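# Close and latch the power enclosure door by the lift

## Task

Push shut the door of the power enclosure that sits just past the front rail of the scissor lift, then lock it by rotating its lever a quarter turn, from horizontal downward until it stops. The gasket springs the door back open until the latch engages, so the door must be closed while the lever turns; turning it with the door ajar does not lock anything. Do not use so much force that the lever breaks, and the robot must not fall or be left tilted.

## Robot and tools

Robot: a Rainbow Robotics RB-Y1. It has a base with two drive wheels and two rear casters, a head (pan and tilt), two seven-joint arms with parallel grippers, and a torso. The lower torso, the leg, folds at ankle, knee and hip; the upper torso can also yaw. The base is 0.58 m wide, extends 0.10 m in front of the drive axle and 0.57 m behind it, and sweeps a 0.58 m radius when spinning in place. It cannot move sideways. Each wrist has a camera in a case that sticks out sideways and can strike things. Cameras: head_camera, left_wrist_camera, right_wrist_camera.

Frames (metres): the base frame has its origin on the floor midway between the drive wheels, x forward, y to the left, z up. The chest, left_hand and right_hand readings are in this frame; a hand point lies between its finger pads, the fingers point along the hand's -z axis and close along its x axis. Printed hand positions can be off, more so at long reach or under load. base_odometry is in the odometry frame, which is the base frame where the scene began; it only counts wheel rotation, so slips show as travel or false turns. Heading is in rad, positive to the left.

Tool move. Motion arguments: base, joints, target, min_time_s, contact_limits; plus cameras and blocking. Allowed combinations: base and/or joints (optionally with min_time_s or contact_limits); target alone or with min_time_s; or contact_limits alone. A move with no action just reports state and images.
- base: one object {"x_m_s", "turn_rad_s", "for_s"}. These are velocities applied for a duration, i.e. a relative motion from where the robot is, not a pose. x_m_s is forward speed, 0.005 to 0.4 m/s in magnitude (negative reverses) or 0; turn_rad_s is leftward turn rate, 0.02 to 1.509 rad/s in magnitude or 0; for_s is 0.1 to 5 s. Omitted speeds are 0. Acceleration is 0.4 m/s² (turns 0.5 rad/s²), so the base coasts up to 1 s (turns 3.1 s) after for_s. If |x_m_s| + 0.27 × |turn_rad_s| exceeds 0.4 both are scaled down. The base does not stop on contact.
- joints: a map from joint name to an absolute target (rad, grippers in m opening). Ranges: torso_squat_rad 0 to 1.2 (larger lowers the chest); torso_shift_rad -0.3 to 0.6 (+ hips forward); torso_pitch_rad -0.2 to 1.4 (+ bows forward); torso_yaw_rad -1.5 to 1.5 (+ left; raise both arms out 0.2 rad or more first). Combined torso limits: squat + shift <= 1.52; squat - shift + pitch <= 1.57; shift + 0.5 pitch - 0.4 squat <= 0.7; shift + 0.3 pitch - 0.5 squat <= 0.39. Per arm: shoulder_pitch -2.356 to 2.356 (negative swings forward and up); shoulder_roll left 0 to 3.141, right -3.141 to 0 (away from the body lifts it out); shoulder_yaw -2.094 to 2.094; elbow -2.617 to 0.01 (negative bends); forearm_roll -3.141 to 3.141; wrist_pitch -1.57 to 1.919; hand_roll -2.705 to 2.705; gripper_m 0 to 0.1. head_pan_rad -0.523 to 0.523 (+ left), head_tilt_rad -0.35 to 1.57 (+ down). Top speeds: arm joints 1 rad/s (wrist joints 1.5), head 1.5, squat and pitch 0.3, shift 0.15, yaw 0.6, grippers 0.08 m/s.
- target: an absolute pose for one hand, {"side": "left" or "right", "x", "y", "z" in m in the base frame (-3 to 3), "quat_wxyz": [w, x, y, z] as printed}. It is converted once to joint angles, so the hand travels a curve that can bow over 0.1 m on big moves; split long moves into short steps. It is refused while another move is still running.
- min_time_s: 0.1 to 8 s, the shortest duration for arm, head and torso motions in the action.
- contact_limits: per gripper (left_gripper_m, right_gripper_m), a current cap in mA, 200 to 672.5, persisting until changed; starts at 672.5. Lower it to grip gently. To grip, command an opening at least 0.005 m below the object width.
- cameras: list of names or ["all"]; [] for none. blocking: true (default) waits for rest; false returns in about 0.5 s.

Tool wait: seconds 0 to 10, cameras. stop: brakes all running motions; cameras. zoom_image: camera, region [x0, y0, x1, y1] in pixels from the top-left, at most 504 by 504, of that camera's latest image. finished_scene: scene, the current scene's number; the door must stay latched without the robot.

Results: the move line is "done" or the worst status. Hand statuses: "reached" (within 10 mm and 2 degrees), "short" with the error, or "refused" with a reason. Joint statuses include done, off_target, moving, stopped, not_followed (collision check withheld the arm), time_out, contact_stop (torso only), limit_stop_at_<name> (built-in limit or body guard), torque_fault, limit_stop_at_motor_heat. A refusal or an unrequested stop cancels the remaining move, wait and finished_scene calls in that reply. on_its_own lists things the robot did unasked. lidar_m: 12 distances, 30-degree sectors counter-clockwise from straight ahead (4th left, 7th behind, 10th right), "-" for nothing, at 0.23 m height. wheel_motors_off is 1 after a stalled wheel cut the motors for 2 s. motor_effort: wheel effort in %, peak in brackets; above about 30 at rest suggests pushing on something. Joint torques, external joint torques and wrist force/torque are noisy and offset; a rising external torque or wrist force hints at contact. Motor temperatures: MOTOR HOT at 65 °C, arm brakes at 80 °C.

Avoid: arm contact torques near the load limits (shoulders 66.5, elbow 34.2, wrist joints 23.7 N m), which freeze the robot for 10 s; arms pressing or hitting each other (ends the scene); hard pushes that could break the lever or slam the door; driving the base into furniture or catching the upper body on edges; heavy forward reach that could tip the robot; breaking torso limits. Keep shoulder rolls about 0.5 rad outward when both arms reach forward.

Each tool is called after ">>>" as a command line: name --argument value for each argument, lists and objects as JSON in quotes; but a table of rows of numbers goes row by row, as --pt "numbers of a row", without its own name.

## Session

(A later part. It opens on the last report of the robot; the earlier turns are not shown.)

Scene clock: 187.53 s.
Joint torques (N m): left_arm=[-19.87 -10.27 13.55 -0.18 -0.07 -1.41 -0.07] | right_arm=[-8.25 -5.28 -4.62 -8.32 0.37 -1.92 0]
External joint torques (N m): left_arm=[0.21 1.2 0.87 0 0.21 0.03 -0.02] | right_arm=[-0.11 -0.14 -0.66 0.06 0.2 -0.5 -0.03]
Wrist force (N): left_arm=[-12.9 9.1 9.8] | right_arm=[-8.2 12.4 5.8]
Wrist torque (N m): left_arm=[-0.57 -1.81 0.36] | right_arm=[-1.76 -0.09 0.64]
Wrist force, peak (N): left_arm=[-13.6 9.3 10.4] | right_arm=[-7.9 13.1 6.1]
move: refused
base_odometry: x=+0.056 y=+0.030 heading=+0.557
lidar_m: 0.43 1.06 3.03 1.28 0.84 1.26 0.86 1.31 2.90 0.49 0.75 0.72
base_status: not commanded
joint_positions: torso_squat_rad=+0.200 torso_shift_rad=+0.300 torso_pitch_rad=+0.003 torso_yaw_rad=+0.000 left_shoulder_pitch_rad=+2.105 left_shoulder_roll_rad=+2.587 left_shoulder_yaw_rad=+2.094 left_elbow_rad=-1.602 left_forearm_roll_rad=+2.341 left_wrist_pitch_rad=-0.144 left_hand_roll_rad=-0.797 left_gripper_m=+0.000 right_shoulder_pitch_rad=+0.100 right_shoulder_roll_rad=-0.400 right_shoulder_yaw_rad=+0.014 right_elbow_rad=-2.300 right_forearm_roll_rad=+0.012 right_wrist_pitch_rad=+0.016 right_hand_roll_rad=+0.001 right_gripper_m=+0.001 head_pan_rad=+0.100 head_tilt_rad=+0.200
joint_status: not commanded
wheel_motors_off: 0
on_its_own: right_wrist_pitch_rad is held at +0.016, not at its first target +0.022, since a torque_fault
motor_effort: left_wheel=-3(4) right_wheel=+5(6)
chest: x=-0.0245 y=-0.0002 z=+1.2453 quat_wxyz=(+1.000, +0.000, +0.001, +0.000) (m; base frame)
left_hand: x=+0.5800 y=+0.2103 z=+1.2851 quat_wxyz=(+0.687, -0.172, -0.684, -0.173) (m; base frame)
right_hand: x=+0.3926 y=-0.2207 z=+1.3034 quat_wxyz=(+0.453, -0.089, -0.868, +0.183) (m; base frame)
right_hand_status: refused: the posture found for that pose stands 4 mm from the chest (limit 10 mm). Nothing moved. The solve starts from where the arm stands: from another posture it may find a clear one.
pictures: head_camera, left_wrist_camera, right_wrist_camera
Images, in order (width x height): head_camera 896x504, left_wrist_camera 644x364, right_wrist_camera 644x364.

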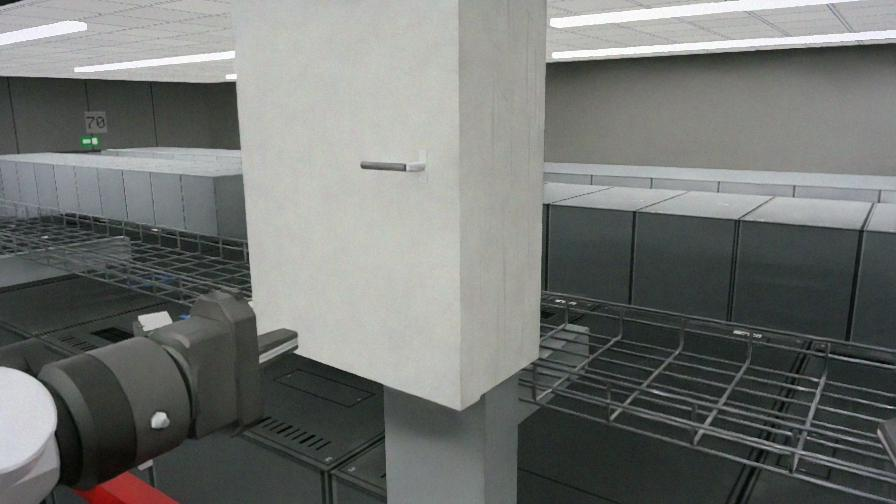

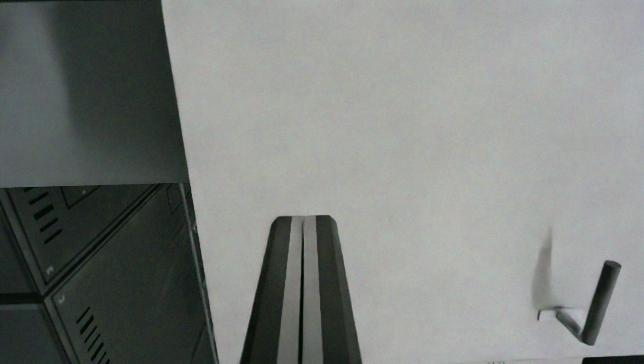

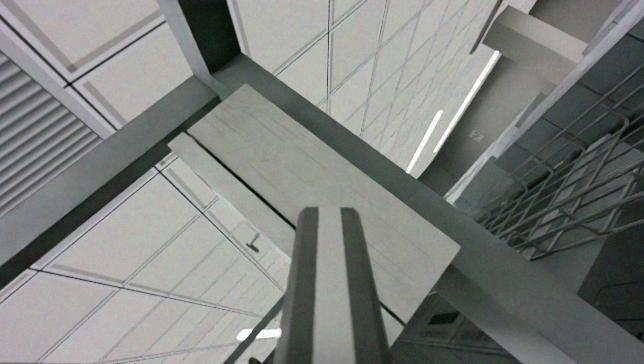

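>>> move --target '{"side":"right","x":0.46,"y":-0.12,"z":1.50,"quat_wxyz":[0.8434,0,-0.5373,0]}'

>>> move --target '{"side":"right","x":0.52,"y":0.05,"z":1.52,"quat_wxyz":[0.8434,0,-0.5373,0]}' --cameras '["all"]'

Scene clock: 191.80 s.
Joint torques (N m): left_arm=[-19.48 -10.25 13.04 -0.21 -0.22 -1.33 -0.02] | right_arm=[-18.27 -6.13 -0.58 -2 0.29 -2.56 -0.11]
External joint torques (N m): left_arm=[0.6 1.22 0.37 -0.03 0.07 0.1 0.04] | right_arm=[0.09 -0.2 -0.83 0.07 0.26 -0.66 -0.16]
Wrist force (N): left_arm=[-13.3 9.0 9.7] | right_arm=[-9.7 10.1 1.5]
Wrist torque (N m): left_arm=[-0.53 -1.86 0.36] | right_arm=[-1.61 -0.16 0.65]
Wrist force, peak (N): left_arm=[-14.6 8.8 9.6] | right_arm=[-13.0 12.1 5.1]
move: short
base_odometry: x=+0.056 y=+0.030 heading=+0.557
lidar_m: 0.44 1.05 3.03 1.29 0.83 1.26 0.86 1.32 2.90 0.48 0.74 0.72
base_status: not commanded
joint_positions: torso_squat_rad=+0.200 torso_shift_rad=+0.300 torso_pitch_rad=+0.003 torso_yaw_rad=+0.000 left_shoulder_pitch_rad=+2.104 left_shoulder_roll_rad=+2.587 left_shoulder_yaw_rad=+2.094 left_elbow_rad=-1.602 left_forearm_roll_rad=+2.341 left_wrist_pitch_rad=-0.144 left_hand_roll_rad=-0.797 left_gripper_m=+0.000 right_shoulder_pitch_rad=-1.451 right_shoulder_roll_rad=+0.000 right_shoulder_yaw_rad=-0.220 right_elbow_rad=-1.909 right_forearm_roll_rad=+0.306 right_wrist_pitch_rad=+1.919 right_hand_roll_rad=-0.035 right_gripper_m=+0.001 head_pan_rad=+0.100 head_tilt_rad=+0.200
joint_status: all done
wheel_motors_off: 0
motor_effort: left_wheel=-4(9) right_wheel=+7(47)
chest: x=-0.0245 y=-0.0001 z=+1.2453 quat_wxyz=(+1.000, +0.000, +0.001, +0.000) (m; base frame)
left_hand: x=+0.5800 y=+0.2104 z=+1.2852 quat_wxyz=(+0.687, -0.172, -0.684, -0.173) (m; base frame)
right_hand: x=+0.4607 y=-0.1198 z=+1.5001 quat_wxyz=(+0.781, -0.001, -0.625, +0.000) (m; base frame)
right_hand_status: short (checked arc, as near as the solve gets, planned for 1.9 s): 1 mm and 12.4 deg off. The place is met; only the turn is off.

Scene clock: 192.10 s.
Joint torques (N m): left_arm=[-19.61 -10.05 13.14 -0.3 -0.16 -1.3 -0.06] | right_arm=[-17.97 -6.57 -0.82 -2.17 0.3 -2.61 -0.15]
External joint torques (N m): left_arm=[0.47 1.41 0.47 -0.12 0.13 0.13 -0.01] | right_arm=[0.39 -0.64 -1.07 -0.1 0.27 -0.71 -0.21]
Wrist force (N): left_arm=[-13.4 8.9 10.1] | right_arm=[-9.5 10.3 1.1]
Wrist torque (N m): left_arm=[-0.52 -1.86 0.36] | right_arm=[-1.62 -0.14 0.65]
Wrist force, peak (N): left_arm=[-13.2 9.3 10.1] | right_arm=[-9.5 10.3 1.8]
move: refused
base_odometry: x=+0.056 y=+0.030 heading=+0.557
lidar_m: 0.43 1.05 3.03 1.29 0.83 1.26 0.86 1.32 2.89 0.48 0.75 0.72
base_status: not commanded
joint_positions: torso_squat_rad=+0.200 torso_shift_rad=+0.300 torso_pitch_rad=+0.003 torso_yaw_rad=+0.000 left_shoulder_pitch_rad=+2.104 left_shoulder_roll_rad=+2.587 left_shoulder_yaw_rad=+2.094 left_elbow_rad=-1.602 left_forearm_roll_rad=+2.341 left_wrist_pitch_rad=-0.144 left_hand_roll_rad=-0.797 left_gripper_m=+0.000 right_shoulder_pitch_rad=-1.451 right_shoulder_roll_rad=+0.000 right_shoulder_yaw_rad=-0.220 right_elbow_rad=-1.909 right_forearm_roll_rad=+0.306 right_wrist_pitch_rad=+1.919 right_hand_roll_rad=-0.035 right_gripper_m=+0.001 head_pan_rad=+0.100 head_tilt_rad=+0.200
joint_status: not commanded
wheel_motors_off: 0
motor_effort: left_wheel=-4(4) right_wheel=+7(8)
chest: x=-0.0245 y=-0.0001 z=+1.2453 quat_wxyz=(+1.000, +0.000, +0.001, +0.000) (m; base frame)
left_hand: x=+0.5800 y=+0.2104 z=+1.2852 quat_wxyz=(+0.687, -0.172, -0.684, -0.173) (m; base frame)
right_hand: x=+0.4607 y=-0.1198 z=+1.5001 quat_wxyz=(+0.781, -0.001, -0.625, +0.000) (m; base frame)
right_hand_status: refused: the posture found for that pose stands 5 mm from the chest (limit 10 mm). Nothing moved. The solve starts from where the arm stands: from another posture it may find a clear one.
pictures: head_camera, left_wrist_camera, right_wrist_camera
Images, in order (width x height): head_camera 896x504, left_wrist_camera 644x364, right_wrist_camera 644x364.

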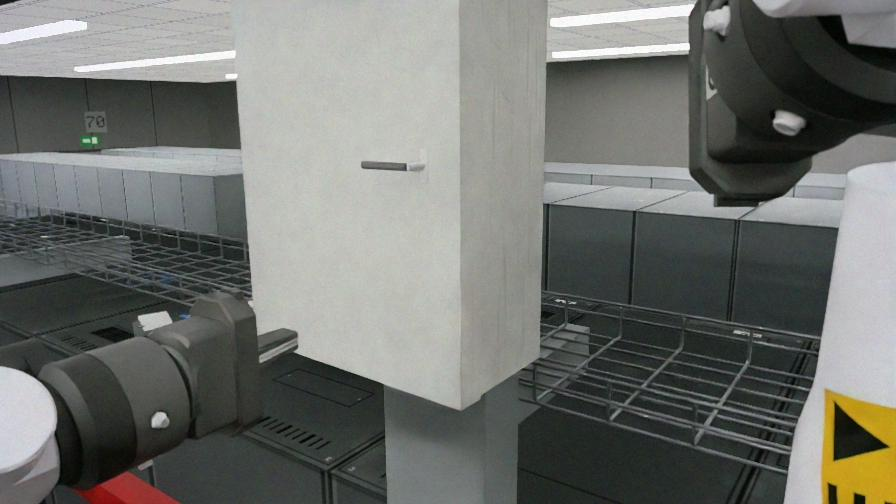

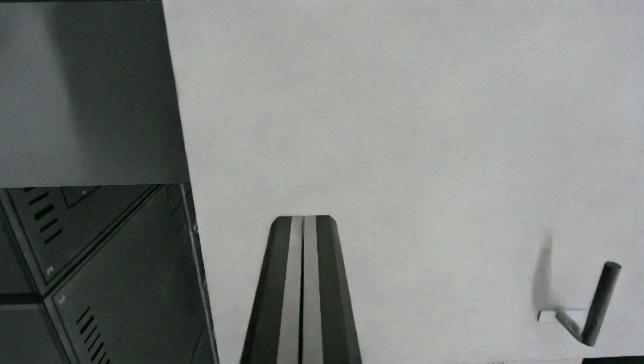

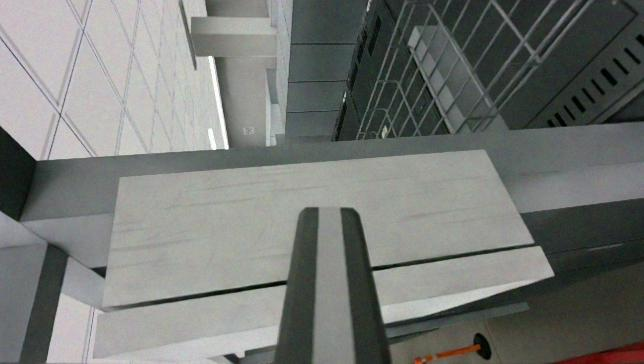

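>>> move --joints '{"right_shoulder_pitch_rad":0.035,"right_shoulder_roll_rad":-1.546,"right_shoulder_yaw_rad":-0.714,"right_elbow_rad":-1.741,"right_forearm_roll_rad":-2.156,"right_wrist_pitch_rad":0.729,"right_hand_roll_rad":0.37}'

>>> move --target '{"side":"right","x":0.50,"y":-0.05,"z":1.52,"quat_wxyz":[0.7071,0,-0.7071,0]}' --cameras '["all"]'

Scene clock: 198.93 s.
Joint torques (N m): left_arm=[-19.43 -10.14 13.01 -0.31 -0.07 -1.35 -0.12] | right_arm=[-7.71 -18.73 -10.14 0.09 0.14 -1.94 -0.06]
External joint torques (N m): left_arm=[0.65 1.33 0.34 -0.14 0.21 0.08 -0.07] | right_arm=[0.9 -1.1 -0.63 -0.22 0.42 -0.14 -0.11]
Wrist force (N): left_arm=[-13.3 9.4 10.0] | right_arm=[-9.4 10.0 2.4]
Wrist torque (N m): left_arm=[-0.60 -1.89 0.36] | right_arm=[-1.61 -0.10 0.65]
Wrist force, peak (N): left_arm=[-13.6 9.0 10.4] | right_arm=[-9.3 11.1 2.5]
move: done
base_odometry: x=+0.056 y=+0.030 heading=+0.557
lidar_m: 0.43 1.06 3.03 1.29 0.83 1.26 0.86 1.32 2.89 0.49 0.74 0.72
base_status: not commanded
joint_positions: torso_squat_rad=+0.200 torso_shift_rad=+0.300 torso_pitch_rad=+0.003 torso_yaw_rad=+0.000 left_shoulder_pitch_rad=+2.104 left_shoulder_roll_rad=+2.587 left_shoulder_yaw_rad=+2.094 left_elbow_rad=-1.602 left_forearm_roll_rad=+2.341 left_wrist_pitch_rad=-0.144 left_hand_roll_rad=-0.797 left_gripper_m=+0.000 right_shoulder_pitch_rad=+0.035 right_shoulder_roll_rad=-1.546 right_shoulder_yaw_rad=-0.714 right_elbow_rad=-1.741 right_forearm_roll_rad=-2.156 right_wrist_pitch_rad=+0.729 right_hand_roll_rad=+0.370 right_gripper_m=+0.001 head_pan_rad=+0.100 head_tilt_rad=+0.200
joint_status: all done
wheel_motors_off: 0
motor_effort: left_wheel=-4(4) right_wheel=+6(9)
chest: x=-0.0245 y=-0.0001 z=+1.2453 quat_wxyz=(+1.000, +0.000, +0.001, +0.000) (m; base frame)
left_hand: x=+0.5800 y=+0.2103 z=+1.2852 quat_wxyz=(+0.687, -0.172, -0.684, -0.173) (m; base frame)
right_hand: x=+0.3993 y=-0.3805 z=+1.5005 quat_wxyz=(+0.685, +0.174, -0.686, +0.174) (m; base frame)

Scene clock: 201.27 s.
Joint torques (N m): left_arm=[-19.37 -10.21 12.98 -0.31 -0.1 -1.39 -0.08] | right_arm=[-13.56 9.19 -1.94 9.13 1.15 1.05 0.35]
External joint torques (N m): left_arm=[0.71 1.25 0.3 -0.13 0.18 0.04 -0.02] | right_arm=[-0.04 1.95 -0.1 -0.56 0.06 0.05 0.3]
Wrist force (N): left_arm=[-13.0 9.0 10.0] | right_arm=[-9.5 10.2 3.1]
Wrist torque (N m): left_arm=[-0.53 -1.83 0.36] | right_arm=[-1.63 -0.13 0.66]
Wrist force, peak (N): left_arm=[-13.5 9.3 10.4] | right_arm=[-9.9 11.4 2.6]
move: done
base_odometry: x=+0.056 y=+0.030 heading=+0.557
lidar_m: 0.43 1.05 3.03 1.28 0.83 1.26 0.86 1.32 2.90 0.49 0.75 0.72
base_status: not commanded
joint_positions: torso_squat_rad=+0.200 torso_shift_rad=+0.300 torso_pitch_rad=+0.003 torso_yaw_rad=+0.000 left_shoulder_pitch_rad=+2.104 left_shoulder_roll_rad=+2.587 left_shoulder_yaw_rad=+2.094 left_elbow_rad=-1.602 left_forearm_roll_rad=+2.341 left_wrist_pitch_rad=-0.144 left_hand_roll_rad=-0.797 left_gripper_m=+0.000 right_shoulder_pitch_rad=+0.287 right_shoulder_roll_rad=-3.141 right_shoulder_yaw_rad=-0.745 right_elbow_rad=-1.734 right_forearm_roll_rad=-0.980 right_wrist_pitch_rad=+0.770 right_hand_roll_rad=-2.111 right_gripper_m=+0.001 head_pan_rad=+0.100 head_tilt_rad=+0.200
joint_status: all done
wheel_motors_off: 0
motor_effort: left_wheel=-4(4) right_wheel=+6(8)
chest: x=-0.0244 y=-0.0001 z=+1.2453 quat_wxyz=(+1.000, +0.000, +0.001, +0.000) (m; base frame)
left_hand: x=+0.5800 y=+0.2104 z=+1.2852 quat_wxyz=(+0.687, -0.172, -0.684, -0.173) (m; base frame)
right_hand: x=+0.4998 y=-0.0494 z=+1.5201 quat_wxyz=(+0.708, +0.000, -0.706, +0.001) (m; base frame)
right_hand_status: reached (checked arc, planned for 2.0 s): 1 mm and 0.2 deg off.
pictures: head_camera, left_wrist_camera, right_wrist_camera
Images, in order (width x height): head_camera 896x504, left_wrist_camera 644x364, right_wrist_camera 644x364.

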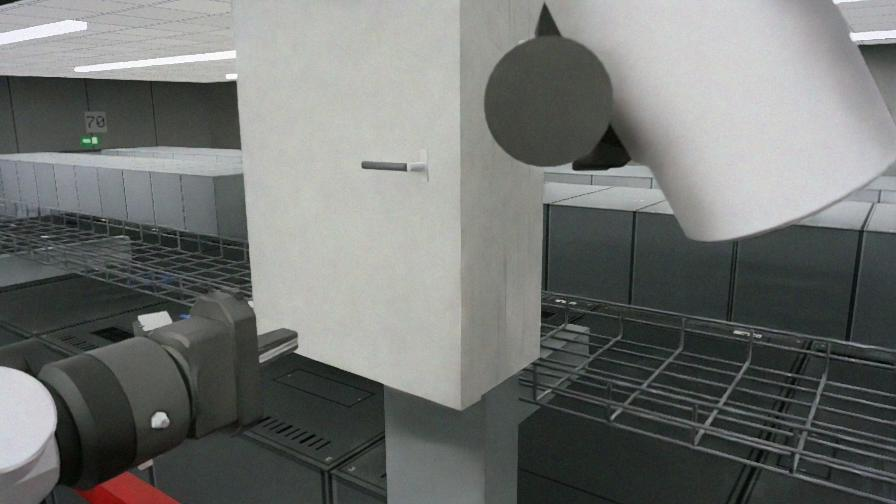

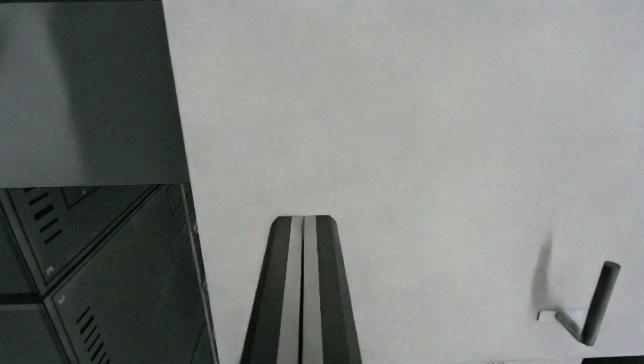

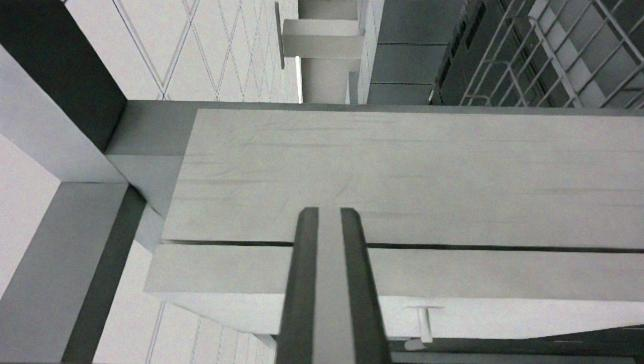

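>>> move --target '{"side":"left","x":0.640,"y":0.155,"z":1.295,"quat_wxyz":[0.685,-0.175,-0.685,-0.175]}' --min_time_s 1.2

>>> move --target '{"side":"right","x":0.55,"y":0.09,"z":1.52,"quat_wxyz":[0.7071,0,-0.7071,0]}' --cameras '["all"]'

Scene clock: 205.40 s.
Joint torques (N m): left_arm=[-25.77 -5.48 10.93 -1.26 -0.03 -0.74 -0.55] | right_arm=[-13.91 8.93 -1.76 9.14 1.2 1.05 0.3]
External joint torques (N m): left_arm=[-1.94 4.86 -0.82 -0.94 0.19 0.58 -0.49] | right_arm=[-0.39 1.69 0.08 -0.54 0.11 0.05 0.25]
Wrist force (N): left_arm=[-12.3 10.8 17.5] | right_arm=[-9.6 9.9 2.5]
Wrist torque (N m): left_arm=[-0.52 -1.83 0.42] | right_arm=[-1.60 -0.15 0.67]
Wrist force, peak (N): left_arm=[-13.1 10.7 21.1] | right_arm=[-9.7 10.6 2.9]
move: done
base_odometry: x=+0.056 y=+0.030 heading=+0.557
lidar_m: 0.44 1.05 3.03 1.28 0.83 1.26 0.86 1.32 2.90 0.48 0.74 0.72
base_status: not commanded
joint_positions: torso_squat_rad=+0.200 torso_shift_rad=+0.300 torso_pitch_rad=+0.003 torso_yaw_rad=+0.000 left_shoulder_pitch_rad=+1.913 left_shoulder_roll_rad=+2.851 left_shoulder_yaw_rad=+2.013 left_elbow_rad=-1.275 left_forearm_roll_rad=+2.403 left_wrist_pitch_rad=-0.086 left_hand_roll_rad=-0.868 left_gripper_m=+0.000 right_shoulder_pitch_rad=+0.287 right_shoulder_roll_rad=-3.141 right_shoulder_yaw_rad=-0.745 right_elbow_rad=-1.734 right_forearm_roll_rad=-0.980 right_wrist_pitch_rad=+0.770 right_hand_roll_rad=-2.111 right_gripper_m=+0.001 head_pan_rad=+0.100 head_tilt_rad=+0.200
joint_status: all done
wheel_motors_off: 0
motor_effort: left_wheel=-4(4) right_wheel=+6(8)
chest: x=-0.0246 y=-0.0001 z=+1.2454 quat_wxyz=(+1.000, +0.000, +0.001, +0.000) (m; base frame)
left_hand: x=+0.6395 y=+0.1559 z=+1.2955 quat_wxyz=(+0.685, -0.174, -0.686, -0.175) (m; base frame)
left_hand_status: reached (checked arc, planned for 1.2 s): 1 mm and 0.1 deg off.
right_hand: x=+0.4997 y=-0.0493 z=+1.5202 quat_wxyz=(+0.708, +0.000, -0.706, +0.001) (m; base frame)

Scene clock: 206.90 s.
Joint torques (N m): left_arm=[-24.51 -6.27 11.15 -0.5 -0.01 -1.04 -0.57] | right_arm=[-20.95 10.24 -9.43 5.16 1.11 -0.41 -0.3]
External joint torques (N m): left_arm=[-0.68 4.06 -0.6 -0.18 0.2 0.29 -0.52] | right_arm=[-0.92 0.5 -1.08 -0.92 0.04 -0.5 -0.36]
Wrist force (N): left_arm=[-11.9 9.4 18.7] | right_arm=[-9.6 10.1 3.0]
Wrist torque (N m): left_arm=[-0.60 -1.82 0.42] | right_arm=[-1.62 -0.14 0.65]
Wrist force, peak (N): left_arm=[-11.6 8.7 22.7] | right_arm=[-9.7 10.8 2.4]
move: short
base_odometry: x=+0.056 y=+0.030 heading=+0.557
lidar_m: 0.43 1.05 3.04 1.28 0.83 1.26 0.86 1.32 2.90 0.49 0.75 0.72
base_status: not commanded
joint_positions: torso_squat_rad=+0.200 torso_shift_rad=+0.300 torso_pitch_rad=+0.002 torso_yaw_rad=+0.000 left_shoulder_pitch_rad=+1.913 left_shoulder_roll_rad=+2.851 left_shoulder_yaw_rad=+2.013 left_elbow_rad=-1.275 left_forearm_roll_rad=+2.403 left_wrist_pitch_rad=-0.086 left_hand_roll_rad=-0.868 left_gripper_m=+0.000 right_shoulder_pitch_rad=+0.990 right_shoulder_roll_rad=-3.141 right_shoulder_yaw_rad=-1.571 right_elbow_rad=-1.314 right_forearm_roll_rad=-0.597 right_wrist_pitch_rad=+0.594 right_hand_roll_rad=-1.608 right_gripper_m=+0.001 head_pan_rad=+0.100 head_tilt_rad=+0.200
joint_status: all done
wheel_motors_off: 0
motor_effort: left_wheel=-2(4) right_wheel=+5(7)
chest: x=-0.0246 y=-0.0001 z=+1.2454 quat_wxyz=(+1.000, +0.000, +0.001, +0.000) (m; base frame)
left_hand: x=+0.6393 y=+0.1556 z=+1.2957 quat_wxyz=(+0.685, -0.175, -0.686, -0.175) (m; base frame)
right_hand: x=+0.5491 y=+0.0886 z=+1.5199 quat_wxyz=(+0.669, +0.168, -0.704, +0.168) (m; base frame)
right_hand_status: short (checked arc, as near as the solve gets, planned for 1.2 s): 2 mm and 27.7 deg off. The place is met; only the turn is off.
pictures: head_camera, left_wrist_camera, right_wrist_camera
Images, in order (width x height): head_camera 896x504, left_wrist_camera 644x364, right_wrist_camera 644x364.

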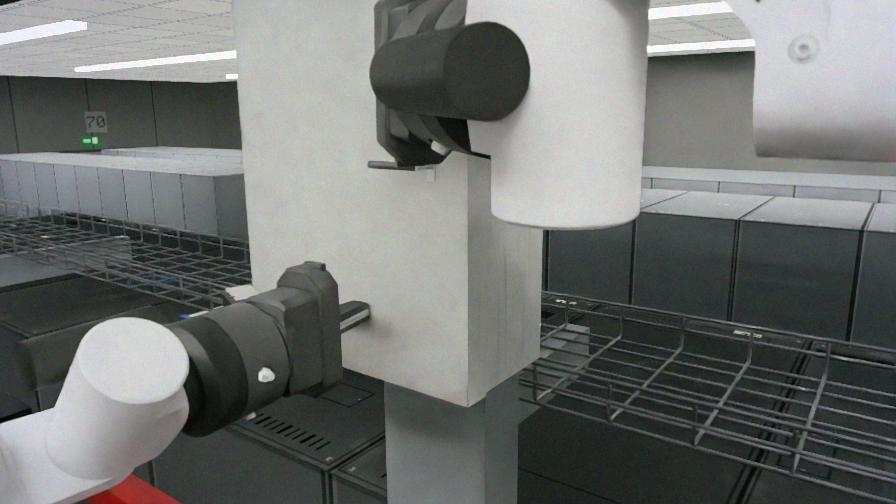

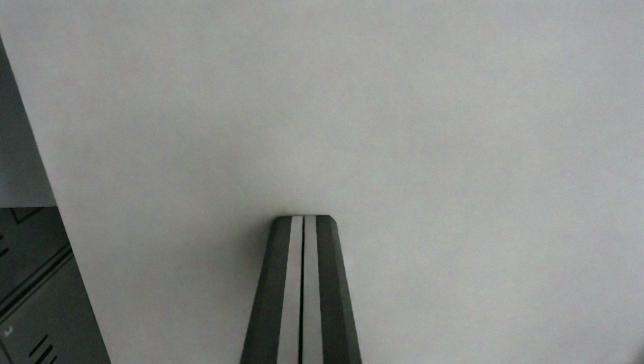

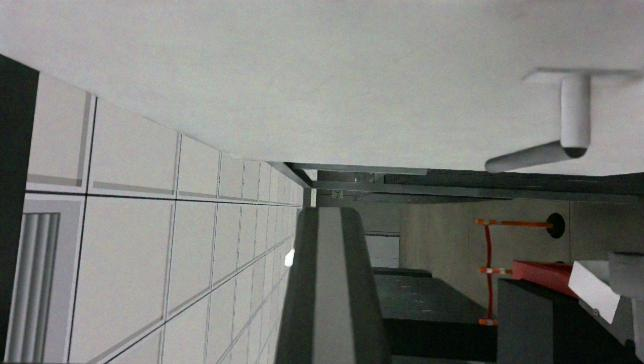

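>>> move --target '{"side":"right","x":0.575,"y":0.115,"z":1.50,"quat_wxyz":[0.669,0.168,-0.704,0.168]}' --cameras '["all"]'

Scene clock: 215.37 s.
Joint torques (N m): left_arm=[-24.43 -6.64 11.23 -0.49 -0.04 -1.07 -0.58] | right_arm=[-22.62 10.27 -11.14 4.82 0.6 0.3 0]
External joint torques (N m): left_arm=[-0.6 3.69 -0.51 -0.17 0.17 0.26 -0.53] | right_arm=[-1.11 0.69 -2.2 -0.58 0.1 0.07 -0.05]
Wrist force (N): left_arm=[-11.4 9.4 18.0] | right_arm=[-9.6 10.0 3.1]
Wrist torque (N m): left_arm=[-0.60 -1.83 0.42] | right_arm=[-1.59 -0.15 0.65]
Wrist force, peak (N): left_arm=[-9.9 7.7 23.6] | right_arm=[-9.7 10.6 3.1]
move: short
base_odometry: x=+0.056 y=+0.030 heading=+0.557
lidar_m: 0.43 1.05 3.03 1.29 0.83 1.26 0.86 1.32 2.91 0.48 0.75 0.72
base_status: not commanded
joint_positions: torso_squat_rad=+0.200 torso_shift_rad=+0.300 torso_pitch_rad=+0.002 torso_yaw_rad=+0.000 left_shoulder_pitch_rad=+1.913 left_shoulder_roll_rad=+2.851 left_shoulder_yaw_rad=+2.013 left_elbow_rad=-1.275 left_forearm_roll_rad=+2.403 left_wrist_pitch_rad=-0.086 left_hand_roll_rad=-0.868 left_gripper_m=+0.000 right_shoulder_pitch_rad=+1.106 right_shoulder_roll_rad=-3.141 right_shoulder_yaw_rad=-1.590 right_elbow_rad=-1.220 right_forearm_roll_rad=-0.436 right_wrist_pitch_rad=+0.281 right_hand_roll_rad=-1.665 right_gripper_m=+0.001 head_pan_rad=+0.100 head_tilt_rad=+0.200
joint_status: all done
wheel_motors_off: 0
motor_effort: left_wheel=-3(3) right_wheel=+6(7)
chest: x=-0.0247 y=-0.0001 z=+1.2454 quat_wxyz=(+1.000, +0.000, +0.001, +0.000) (m; base frame)
left_hand: x=+0.6393 y=+0.1556 z=+1.2957 quat_wxyz=(+0.685, -0.175, -0.686, -0.175) (m; base frame)
right_hand: x=+0.5615 y=+0.1013 z=+1.4980 quat_wxyz=(+0.643, +0.237, -0.688, +0.239) (m; base frame)
right_hand_status: short (checked arc, as near as the solve gets, planned for 0.5 s): 19 mm and 11.9 deg off.
pictures: head_camera, left_wrist_camera, right_wrist_camera
Images, in order (width x height): head_camera 896x504, left_wrist_camera 644x364, right_wrist_camera 644x364.

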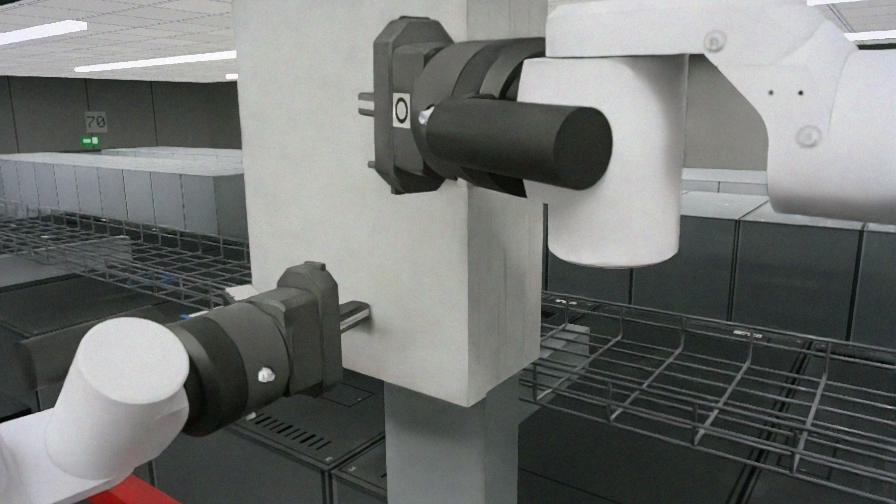

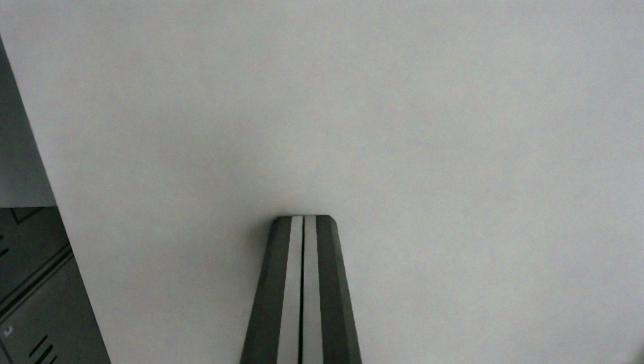

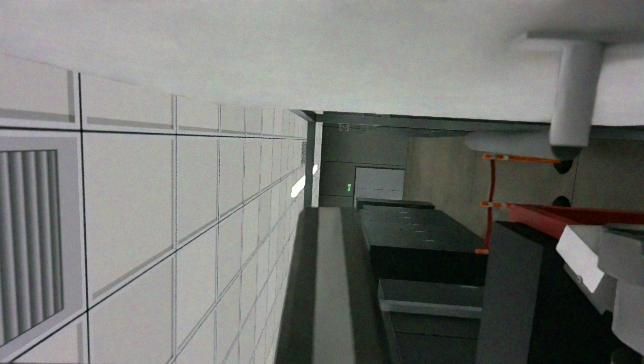

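>>> move --joints '{"right_shoulder_pitch_rad":0.287,"right_shoulder_roll_rad":-3.1,"right_shoulder_yaw_rad":-0.745,"right_elbow_rad":-1.734,"right_forearm_roll_rad":-0.98,"right_wrist_pitch_rad":0.77,"right_hand_roll_rad":-2.111}'

>>> move --joints '{"right_shoulder_pitch_rad":0.035,"right_shoulder_roll_rad":-1.546,"right_shoulder_yaw_rad":-0.714,"right_elbow_rad":-1.741,"right_forearm_roll_rad":-2.156,"right_wrist_pitch_rad":0.729,"right_hand_roll_rad":0.37}'

>>> move --joints '{"right_shoulder_pitch_rad":-0.3,"right_shoulder_roll_rad":-0.5,"right_shoulder_yaw_rad":0.2,"right_elbow_rad":-2.0,"right_forearm_roll_rad":0.0,"right_wrist_pitch_rad":0.7,"right_hand_roll_rad":0.0}'

>>> move --target '{"side":"right","x":0.52,"y":-0.02,"z":1.30,"quat_wxyz":[0.7071,0,-0.7071,0]}' --cameras '["all"]'

Scene clock: 225.33 s.
Joint torques (N m): left_arm=[-24.56 -6.59 11.58 -0.5 -0.11 -1.22 -0.53] | right_arm=[-13.61 7.16 -2.94 8.62 1.54 0.36 0.26]
External joint torques (N m): left_arm=[-0.73 3.74 -0.17 -0.18 0.11 0.1 -0.47] | right_arm=[-0.1 0.68 -0.75 -1.05 0.43 -0.56 0.21]
Wrist force (N): left_arm=[-12.4 9.4 18.5] | right_arm=[-9.9 9.6 2.8]
Wrist torque (N m): left_arm=[-0.59 -1.86 0.42] | right_arm=[-1.57 -0.17 0.65]
Wrist force, peak (N): left_arm=[-10.7 8.1 23.3] | right_arm=[-10.0 10.6 2.8]
move: done
base_odometry: x=+0.056 y=+0.030 heading=+0.557
lidar_m: 0.43 1.05 3.03 1.29 0.83 1.26 0.86 1.31 2.90 0.49 0.74 0.72
base_status: not commanded
joint_positions: torso_squat_rad=+0.200 torso_shift_rad=+0.300 torso_pitch_rad=+0.002 torso_yaw_rad=+0.000 left_shoulder_pitch_rad=+1.913 left_shoulder_roll_rad=+2.851 left_shoulder_yaw_rad=+2.013 left_elbow_rad=-1.275 left_forearm_roll_rad=+2.403 left_wrist_pitch_rad=-0.086 left_hand_roll_rad=-0.868 left_gripper_m=+0.000 right_shoulder_pitch_rad=+0.287 right_shoulder_roll_rad=-3.100 right_shoulder_yaw_rad=-0.745 right_elbow_rad=-1.734 right_forearm_roll_rad=-0.980 right_wrist_pitch_rad=+0.770 right_hand_roll_rad=-2.111 right_gripper_m=+0.001 head_pan_rad=+0.100 head_tilt_rad=+0.200
joint_status: all done
wheel_motors_off: 0
motor_effort: left_wheel=-2(2) right_wheel=+6(7)
chest: x=-0.0247 y=-0.0001 z=+1.2454 quat_wxyz=(+1.000, +0.000, +0.001, +0.000) (m; base frame)
left_hand: x=+0.6393 y=+0.1556 z=+1.2957 quat_wxyz=(+0.685, -0.175, -0.686, -0.175) (m; base frame)
right_hand: x=+0.5005 y=-0.0631 z=+1.5292 quat_wxyz=(+0.706, +0.010, -0.708, -0.018) (m; base frame)

Scene clock: 227.60 s.
Joint torques (N m): left_arm=[-24.76 -6.52 12.11 -1.81 -0.07 -1.04 -0.59] | right_arm=[-10.04 -20.35 -10.59 -0.24 0.03 -2.32 -0.24]
External joint torques (N m): left_arm=[-0.93 3.81 0.37 -1.5 0.14 0.28 -0.53] | right_arm=[-1.43 -2.72 -1.08 -0.55 0.31 -0.52 -0.3]
Wrist force (N): left_arm=[-13.7 11.4 17.1] | right_arm=[-9.7 9.7 2.4]
Wrist torque (N m): left_arm=[-0.57 -1.78 0.39] | right_arm=[-1.57 -0.15 0.66]
Wrist force, peak (N): left_arm=[-14.8 12.3 21.6] | right_arm=[-10.5 10.3 2.5]
move: done
base_odometry: x=+0.056 y=+0.030 heading=+0.557
lidar_m: 0.43 1.05 3.04 1.29 0.82 1.26 0.86 1.31 2.90 0.49 0.74 0.72
base_status: not commanded
joint_positions: torso_squat_rad=+0.200 torso_shift_rad=+0.300 torso_pitch_rad=+0.002 torso_yaw_rad=+0.000 left_shoulder_pitch_rad=+1.913 left_shoulder_roll_rad=+2.851 left_shoulder_yaw_rad=+2.013 left_elbow_rad=-1.275 left_forearm_roll_rad=+2.403 left_wrist_pitch_rad=-0.086 left_hand_roll_rad=-0.868 left_gripper_m=+0.000 right_shoulder_pitch_rad=+0.035 right_shoulder_roll_rad=-1.546 right_shoulder_yaw_rad=-0.714 right_elbow_rad=-1.741 right_forearm_roll_rad=-2.156 right_wrist_pitch_rad=+0.729 right_hand_roll_rad=+0.370 right_gripper_m=+0.001 head_pan_rad=+0.100 head_tilt_rad=+0.200
joint_status: all done
wheel_motors_off: 0
motor_effort: left_wheel=-1(2) right_wheel=+7(7)
chest: x=-0.0247 y=-0.0001 z=+1.2454 quat_wxyz=(+1.000, +0.000, +0.001, +0.000) (m; base frame)
left_hand: x=+0.6394 y=+0.1558 z=+1.2956 quat_wxyz=(+0.685, -0.174, -0.686, -0.175) (m; base frame)
right_hand: x=+0.3992 y=-0.3805 z=+1.5004 quat_wxyz=(+0.685, +0.175, -0.686, +0.174) (m; base frame)

Scene clock: 238.93 s.
Joint torques (N m): left_arm=[-24 -7.78 11.84 -0.34 -0.09 -1.35 -0.47] | right_arm=[-3.94 11.06 -1.1 0.75 0.4 -2.34 0.23]
External joint torques (N m): left_arm=[-0.12 2.45 0.1 0 0.13 -0.03 -0.41] | right_arm=[9.99 22.35 6.65 7.73 -0.24 -0.57 0.18]
External joint torques when the fault began: right_arm=[27.89 79.26 25.44 11.78 1.85 -0.77 -0.44]
Wrist force (N): left_arm=[-13.3 9.4 12.6] | right_arm=[-8.4 12.7 1.7]
Wrist torque (N m): left_arm=[-0.61 -1.83 0.43] | right_arm=[-1.74 -0.07 0.64]
Wrist force, peak (N): left_arm=[-13.7 10.9 21.9] | right_arm=[-8.4 14.9 1.2]
move: torque_fault
TORQUE FAULT: right_shoulder_roll_rad reached its load limit. The robot stopped for 10 seconds, dropped its targets and accepts commands again. The stop added 9.1 s to the call.
base_odometry: x=+0.056 y=+0.030 heading=+0.557
lidar_m: 0.44 1.05 3.02 1.29 0.83 1.26 0.86 1.32 2.90 0.49 0.75 0.72
base_status: not commanded
joint_positions: torso_squat_rad=+0.200 torso_shift_rad=+0.298 torso_pitch_rad=-0.001 torso_yaw_rad=-0.001 left_shoulder_pitch_rad=+1.913 left_shoulder_roll_rad=+2.851 left_shoulder_yaw_rad=+2.013 left_elbow_rad=-1.275 left_forearm_roll_rad=+2.403 left_wrist_pitch_rad=-0.086 left_hand_roll_rad=-0.868 left_gripper_m=+0.000 right_shoulder_pitch_rad=-0.226 right_shoulder_roll_rad=-0.731 right_shoulder_yaw_rad=+0.000 right_elbow_rad=-1.940 right_forearm_roll_rad=-0.417 right_wrist_pitch_rad=+0.707 right_hand_roll_rad=+0.089 right_gripper_m=+0.001 head_pan_rad=+0.100 head_tilt_rad=+0.200
joint_status: right_shoulder_pitch_rad torque_fault (moved -0.261 of -0.335); right_shoulder_roll_rad torque_fault (moved +0.814 of +1.046); right_shoulder_yaw_rad torque_fault (moved +0.714 of +0.914); right_elbow_rad torque_fault (moved -0.200 of -0.259); right_forearm_roll_rad torque_fault (moved +1.740 of +2.156); right_wrist_pitch_rad torque_fault (moved -0.022 of -0.029); right_hand_roll_rad torque_fault (moved -0.281 of -0.370)
wheel_motors_off: 0
on_its_own: right_shoulder_pitch_rad is held at -0.223, not at your -0.300, since a torque_fault; right_shoulder_roll_rad is held at -0.726, not at your -0.500, since a torque_fault; right_shoulder_yaw_rad is held at +0.002, not at your +0.200, since a torque_fault; right_elbow_rad is held at -1.939, not at your -2.000, since a torque_fault; right_forearm_roll_rad is held at -0.417, not at your +0.000, since a torque_fault; right_wrist_pitch_rad is held at +0.707, not at your +0.700, since a torque_fault; right_hand_roll_rad is held at +0.089, not at your +0.000, since a torque_fault
motor_effort: left_wheel=-2(21) right_wheel=+25(40)
chest: x=-0.0266 y=+0.0017 z=+1.2456 quat_wxyz=(+1.000, -0.001, +0.000, +0.000) (m; base frame)
left_hand: x=+0.6373 y=+0.1569 z=+1.2973 quat_wxyz=(+0.683, -0.176, -0.687, -0.174) (m; base frame)
right_hand: x=+0.5171 y=-0.3185 z=+1.1908 quat_wxyz=(+0.739, -0.123, -0.628, +0.209) (m; base frame)

not run: a stop that you did not command came earlier in this reply.

>>> move --joints '{"right_shoulder_pitch_rad":0.035,"right_shoulder_roll_rad":-1.3,"right_shoulder_yaw_rad":-0.4,"right_elbow_rad":-1.9,"right_forearm_roll_rad":-1.3,"right_wrist_pitch_rad":0.729,"right_hand_roll_rad":0.2}'

>>> move --target '{"side":"right","x":0.50,"y":-0.18,"z":1.34,"quat_wxyz":[0.693,0.1405,-0.693,0.1405]}' --cameras '["all"]'

Scene clock: 242.90 s.
Joint torques (N m): left_arm=[-23.92 -6.67 11.77 -0.41 -0.13 -1.24 -0.54] | right_arm=[-9.16 -18.23 -10.92 -2.16 0.76 -2.01 -0.07]
External joint torques (N m): left_arm=[-0.09 3.66 0.02 -0.1 0.09 0.09 -0.48] | right_arm=[0.78 -0.96 -0.24 -0.01 0.41 -0.16 -0.12]
Wrist force (N): left_arm=[-12.0 8.3 18.6] | right_arm=[-8.6 11.9 0.9]
Wrist torque (N m): left_arm=[-0.65 -1.84 0.40] | right_arm=[-1.69 -0.04 0.67]
Wrist force, peak (N): left_arm=[-13.4 10.4 23.8] | right_arm=[-9.2 14.0 0.8]
move: done
base_odometry: x=+0.056 y=+0.030 heading=+0.557
lidar_m: 0.44 1.05 3.03 1.28 0.83 1.26 0.86 1.32 2.90 0.49 0.75 0.72
base_status: not commanded
joint_positions: torso_squat_rad=+0.200 torso_shift_rad=+0.300 torso_pitch_rad=+0.002 torso_yaw_rad=+0.000 left_shoulder_pitch_rad=+1.913 left_shoulder_roll_rad=+2.851 left_shoulder_yaw_rad=+2.013 left_elbow_rad=-1.275 left_forearm_roll_rad=+2.403 left_wrist_pitch_rad=-0.086 left_hand_roll_rad=-0.868 left_gripper_m=+0.000 right_shoulder_pitch_rad=+0.035 right_shoulder_roll_rad=-1.300 right_shoulder_yaw_rad=-0.400 right_elbow_rad=-1.900 right_forearm_roll_rad=-1.300 right_wrist_pitch_rad=+0.729 right_hand_roll_rad=+0.200 right_gripper_m=+0.001 head_pan_rad=+0.100 head_tilt_rad=+0.200
joint_status: all done
wheel_motors_off: 0
motor_effort: left_wheel=+0(3) right_wheel=-1(23)
chest: x=-0.0248 y=-0.0001 z=+1.2454 quat_wxyz=(+1.000, +0.000, +0.001, +0.000) (m; base frame)
left_hand: x=+0.6392 y=+0.1556 z=+1.2958 quat_wxyz=(+0.685, -0.175, -0.686, -0.175) (m; base frame)
right_hand: x=+0.4527 y=-0.4356 z=+1.2947 quat_wxyz=(+0.785, -0.049, -0.591, +0.181) (m; base frame)

Scene clock: 244.13 s.
Joint torques (N m): left_arm=[-24.02 -7.12 11.81 -0.3 -0.14 -1.24 -0.57] | right_arm=[-15.51 -10.33 -9.98 -4 0.68 -1.89 0.3]
External joint torques (N m): left_arm=[-0.19 3.21 0.07 0.02 0.08 0.09 -0.51] | right_arm=[0.48 -0.87 -1.94 0.34 -0.07 -0.15 0.25]
Wrist force (N): left_arm=[-14.3 9.8 18.7] | right_arm=[-9.4 9.8 2.7]
Wrist torque (N m): left_arm=[-0.63 -1.80 0.40] | right_arm=[-1.58 -0.12 0.65]
Wrist force, peak (N): left_arm=[-12.2 9.9 21.9] | right_arm=[-10.6 10.6 1.2]
move: done
base_odometry: x=+0.056 y=+0.030 heading=+0.557
lidar_m: 0.43 1.05 3.04 1.29 0.83 1.26 0.86 1.32 2.90 0.49 0.75 0.72
base_status: not commanded
joint_positions: torso_squat_rad=+0.200 torso_shift_rad=+0.300 torso_pitch_rad=+0.002 torso_yaw_rad=+0.000 left_shoulder_pitch_rad=+1.913 left_shoulder_roll_rad=+2.851 left_shoulder_yaw_rad=+2.013 left_elbow_rad=-1.275 left_forearm_roll_rad=+2.403 left_wrist_pitch_rad=-0.086 left_hand_roll_rad=-0.868 left_gripper_m=+0.000 right_shoulder_pitch_rad=-0.547 right_shoulder_roll_rad=-0.801 right_shoulder_yaw_rad=+0.095 right_elbow_rad=-2.111 right_forearm_roll_rad=-0.589 right_wrist_pitch_rad=+0.816 right_hand_roll_rad=-0.446 right_gripper_m=+0.001 head_pan_rad=+0.100 head_tilt_rad=+0.200
joint_status: all done
wheel_motors_off: 0
motor_effort: left_wheel=+0(1) right_wheel=+2(2)
chest: x=-0.0247 y=+0.0000 z=+1.2454 quat_wxyz=(+1.000, +0.000, +0.001, +0.000) (m; base frame)
left_hand: x=+0.6392 y=+0.1556 z=+1.2958 quat_wxyz=(+0.685, -0.175, -0.686, -0.175) (m; base frame)
right_hand: x=+0.5000 y=-0.1798 z=+1.3401 quat_wxyz=(+0.693, +0.141, -0.693, +0.141) (m; base frame)
right_hand_status: reached (checked arc, planned for 0.9 s): 0 mm and 0.0 deg off.
pictures: head_camera, left_wrist_camera, right_wrist_camera
Images, in order (width x height): head_camera 896x504, left_wrist_camera 644x364, right_wrist_camera 644x364.

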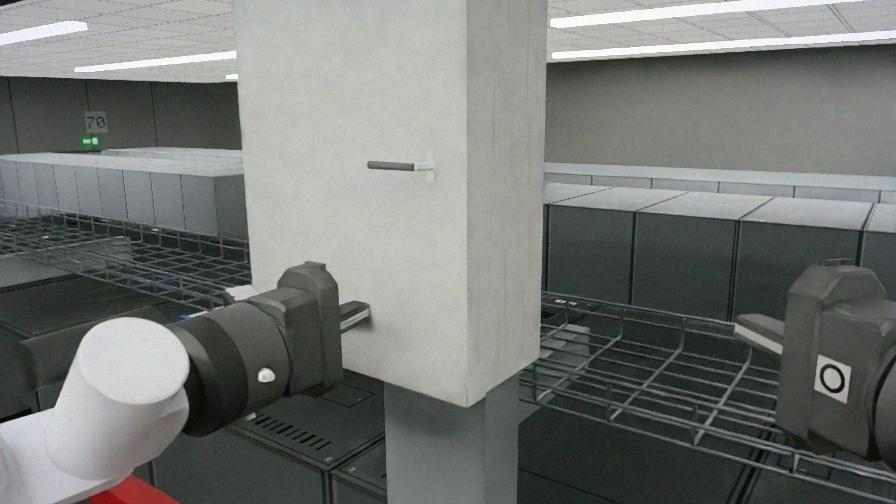

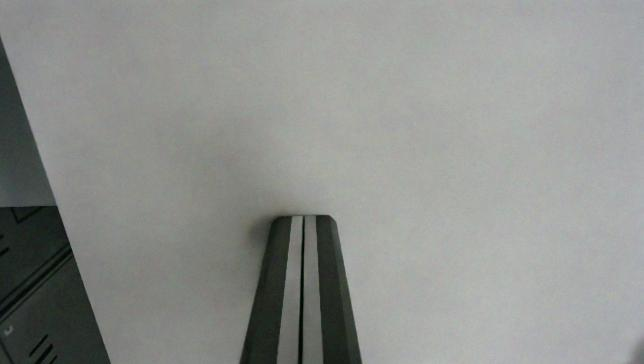

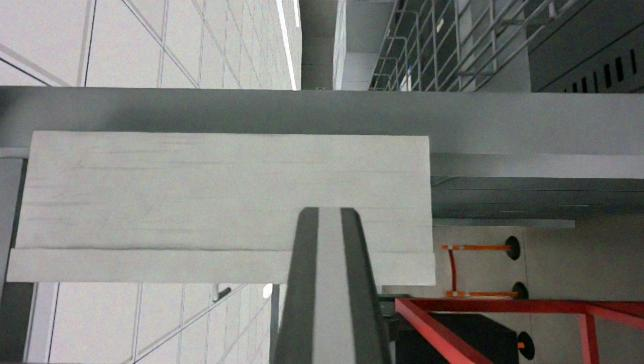

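>>> move --target '{"side":"right","x":0.53,"y":0.04,"z":1.31,"quat_wxyz":[0.7036,0.0706,-0.7036,0.0706]}' --cameras '["all"]'

Scene clock: 248.77 s.
Joint torques (N m): left_arm=[-23.81 -6.74 11.66 -0.93 -0.1 -1.1 -0.59] | right_arm=[-18.84 -1.46 -7.14 -6.49 1.36 -1.69 0.08]
External joint torques (N m): left_arm=[0.03 3.58 -0.08 -0.61 0.12 0.25 -0.53] | right_arm=[0.35 -0.45 -1.3 0.18 0.03 -0.36 0.03]
Wrist force (N): left_arm=[-12.7 10.1 19.4] | right_arm=[-9.3 10.1 2.4]
Wrist torque (N m): left_arm=[-0.67 -1.79 0.43] | right_arm=[-1.61 -0.09 0.66]
Wrist force, peak (N): left_arm=[-12.0 6.1 26.5] | right_arm=[-13.8 9.0 0.7]
move: done
base_odometry: x=+0.056 y=+0.030 heading=+0.557
lidar_m: 0.43 1.05 3.03 1.28 0.83 1.26 0.86 1.32 2.90 0.49 0.74 0.72
base_status: not commanded
joint_positions: torso_squat_rad=+0.200 torso_shift_rad=+0.300 torso_pitch_rad=+0.002 torso_yaw_rad=+0.000 left_shoulder_pitch_rad=+1.913 left_shoulder_roll_rad=+2.851 left_shoulder_yaw_rad=+2.013 left_elbow_rad=-1.275 left_forearm_roll_rad=+2.403 left_wrist_pitch_rad=-0.086 left_hand_roll_rad=-0.868 left_gripper_m=+0.000 right_shoulder_pitch_rad=-0.925 right_shoulder_roll_rad=-0.130 right_shoulder_yaw_rad=+0.556 right_elbow_rad=-1.730 right_forearm_roll_rad=+0.366 right_wrist_pitch_rad=+1.125 right_hand_roll_rad=-0.815 right_gripper_m=+0.001 head_pan_rad=+0.100 head_tilt_rad=+0.200
joint_status: all done
wheel_motors_off: 0
motor_effort: left_wheel=-1(12) right_wheel=-2(44)
chest: x=-0.0248 y=+0.0000 z=+1.2454 quat_wxyz=(+1.000, +0.000, +0.001, +0.000) (m; base frame)
left_hand: x=+0.6392 y=+0.1557 z=+1.2959 quat_wxyz=(+0.685, -0.175, -0.686, -0.175) (m; base frame)
right_hand: x=+0.5298 y=+0.0402 z=+1.3100 quat_wxyz=(+0.704, +0.071, -0.704, +0.071) (m; base frame)
right_hand_status: reached (checked arc, planned for 1.0 s): 0 mm and 0.0 deg off.
pictures: head_camera, left_wrist_camera, right_wrist_camera
Images, in order (width x height): head_camera 896x504, left_wrist_camera 644x364, right_wrist_camera 644x364.

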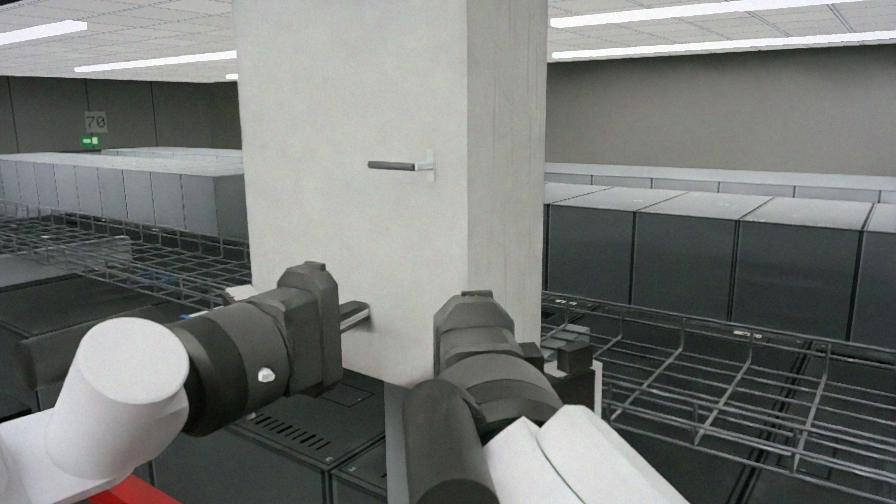

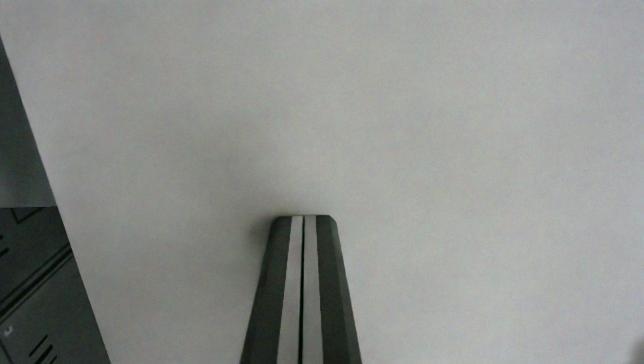

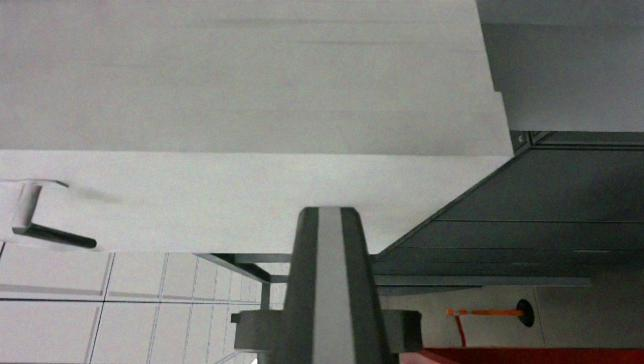

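>>> move --target '{"side":"right","x":0.57,"y":0.055,"z":1.31,"quat_wxyz":[0.7036,0.0706,-0.7036,0.0706]}' --cameras '["head_camera","right_wrist_camera"]' --min_time_s 1

Scene clock: 251.87 s.
Joint torques (N m): left_arm=[-23.81 -6.46 11.63 -0.93 -0.2 -0.97 -0.58] | right_arm=[-21.56 -0.67 -7.54 -6.66 1.69 -1.65 -0.14]
External joint torques (N m): left_arm=[0.03 3.86 -0.12 -0.61 0.01 0.35 -0.52] | right_arm=[-0.72 1.44 -1.75 0.44 0.37 -0.42 -0.2]
Wrist force (N): left_arm=[-12.3 9.7 18.3] | right_arm=[-9.7 9.8 2.9]
Wrist torque (N m): left_arm=[-0.62 -1.85 0.41] | right_arm=[-1.59 -0.16 0.67]
Wrist force, peak (N): left_arm=[-12.0 9.4 20.5] | right_arm=[-10.1 11.1 4.7]
move: done
base_odometry: x=+0.056 y=+0.030 heading=+0.557
lidar_m: 0.43 1.05 3.03 1.28 0.83 1.26 0.86 1.31 2.90 0.48 0.75 0.72
base_status: not commanded
joint_positions: torso_squat_rad=+0.200 torso_shift_rad=+0.300 torso_pitch_rad=+0.002 torso_yaw_rad=+0.000 left_shoulder_pitch_rad=+1.913 left_shoulder_roll_rad=+2.851 left_shoulder_yaw_rad=+2.013 left_elbow_rad=-1.275 left_forearm_roll_rad=+2.403 left_wrist_pitch_rad=-0.086 left_hand_roll_rad=-0.868 left_gripper_m=+0.000 right_shoulder_pitch_rad=-1.034 right_shoulder_roll_rad=-0.101 right_shoulder_yaw_rad=+0.533 right_elbow_rad=-1.484 right_forearm_roll_rad=+0.366 right_wrist_pitch_rad=+0.995 right_hand_roll_rad=-0.877 right_gripper_m=+0.001 head_pan_rad=+0.100 head_tilt_rad=+0.200
joint_status: all done
wheel_motors_off: 0
motor_effort: left_wheel=-1(2) right_wheel=-2(4)
chest: x=-0.0248 y=+0.0000 z=+1.2454 quat_wxyz=(+1.000, +0.000, +0.001, +0.000) (m; base frame)
left_hand: x=+0.6392 y=+0.1557 z=+1.2959 quat_wxyz=(+0.685, -0.175, -0.686, -0.175) (m; base frame)
right_hand: x=+0.5700 y=+0.0549 z=+1.3099 quat_wxyz=(+0.704, +0.070, -0.704, +0.071) (m; base frame)
right_hand_status: reached (checked arc, planned for 1.0 s): 0 mm and 0.0 deg off.
pictures: head_camera, right_wrist_camera
Images, in order (width x height): head_camera 896x504, right_wrist_camera 644x364.

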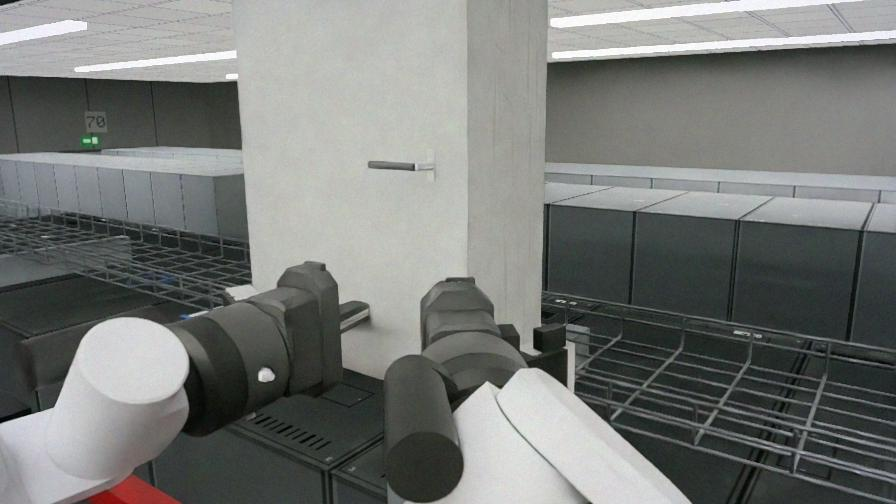

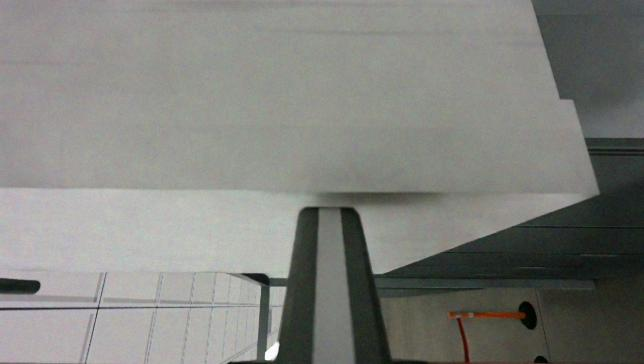

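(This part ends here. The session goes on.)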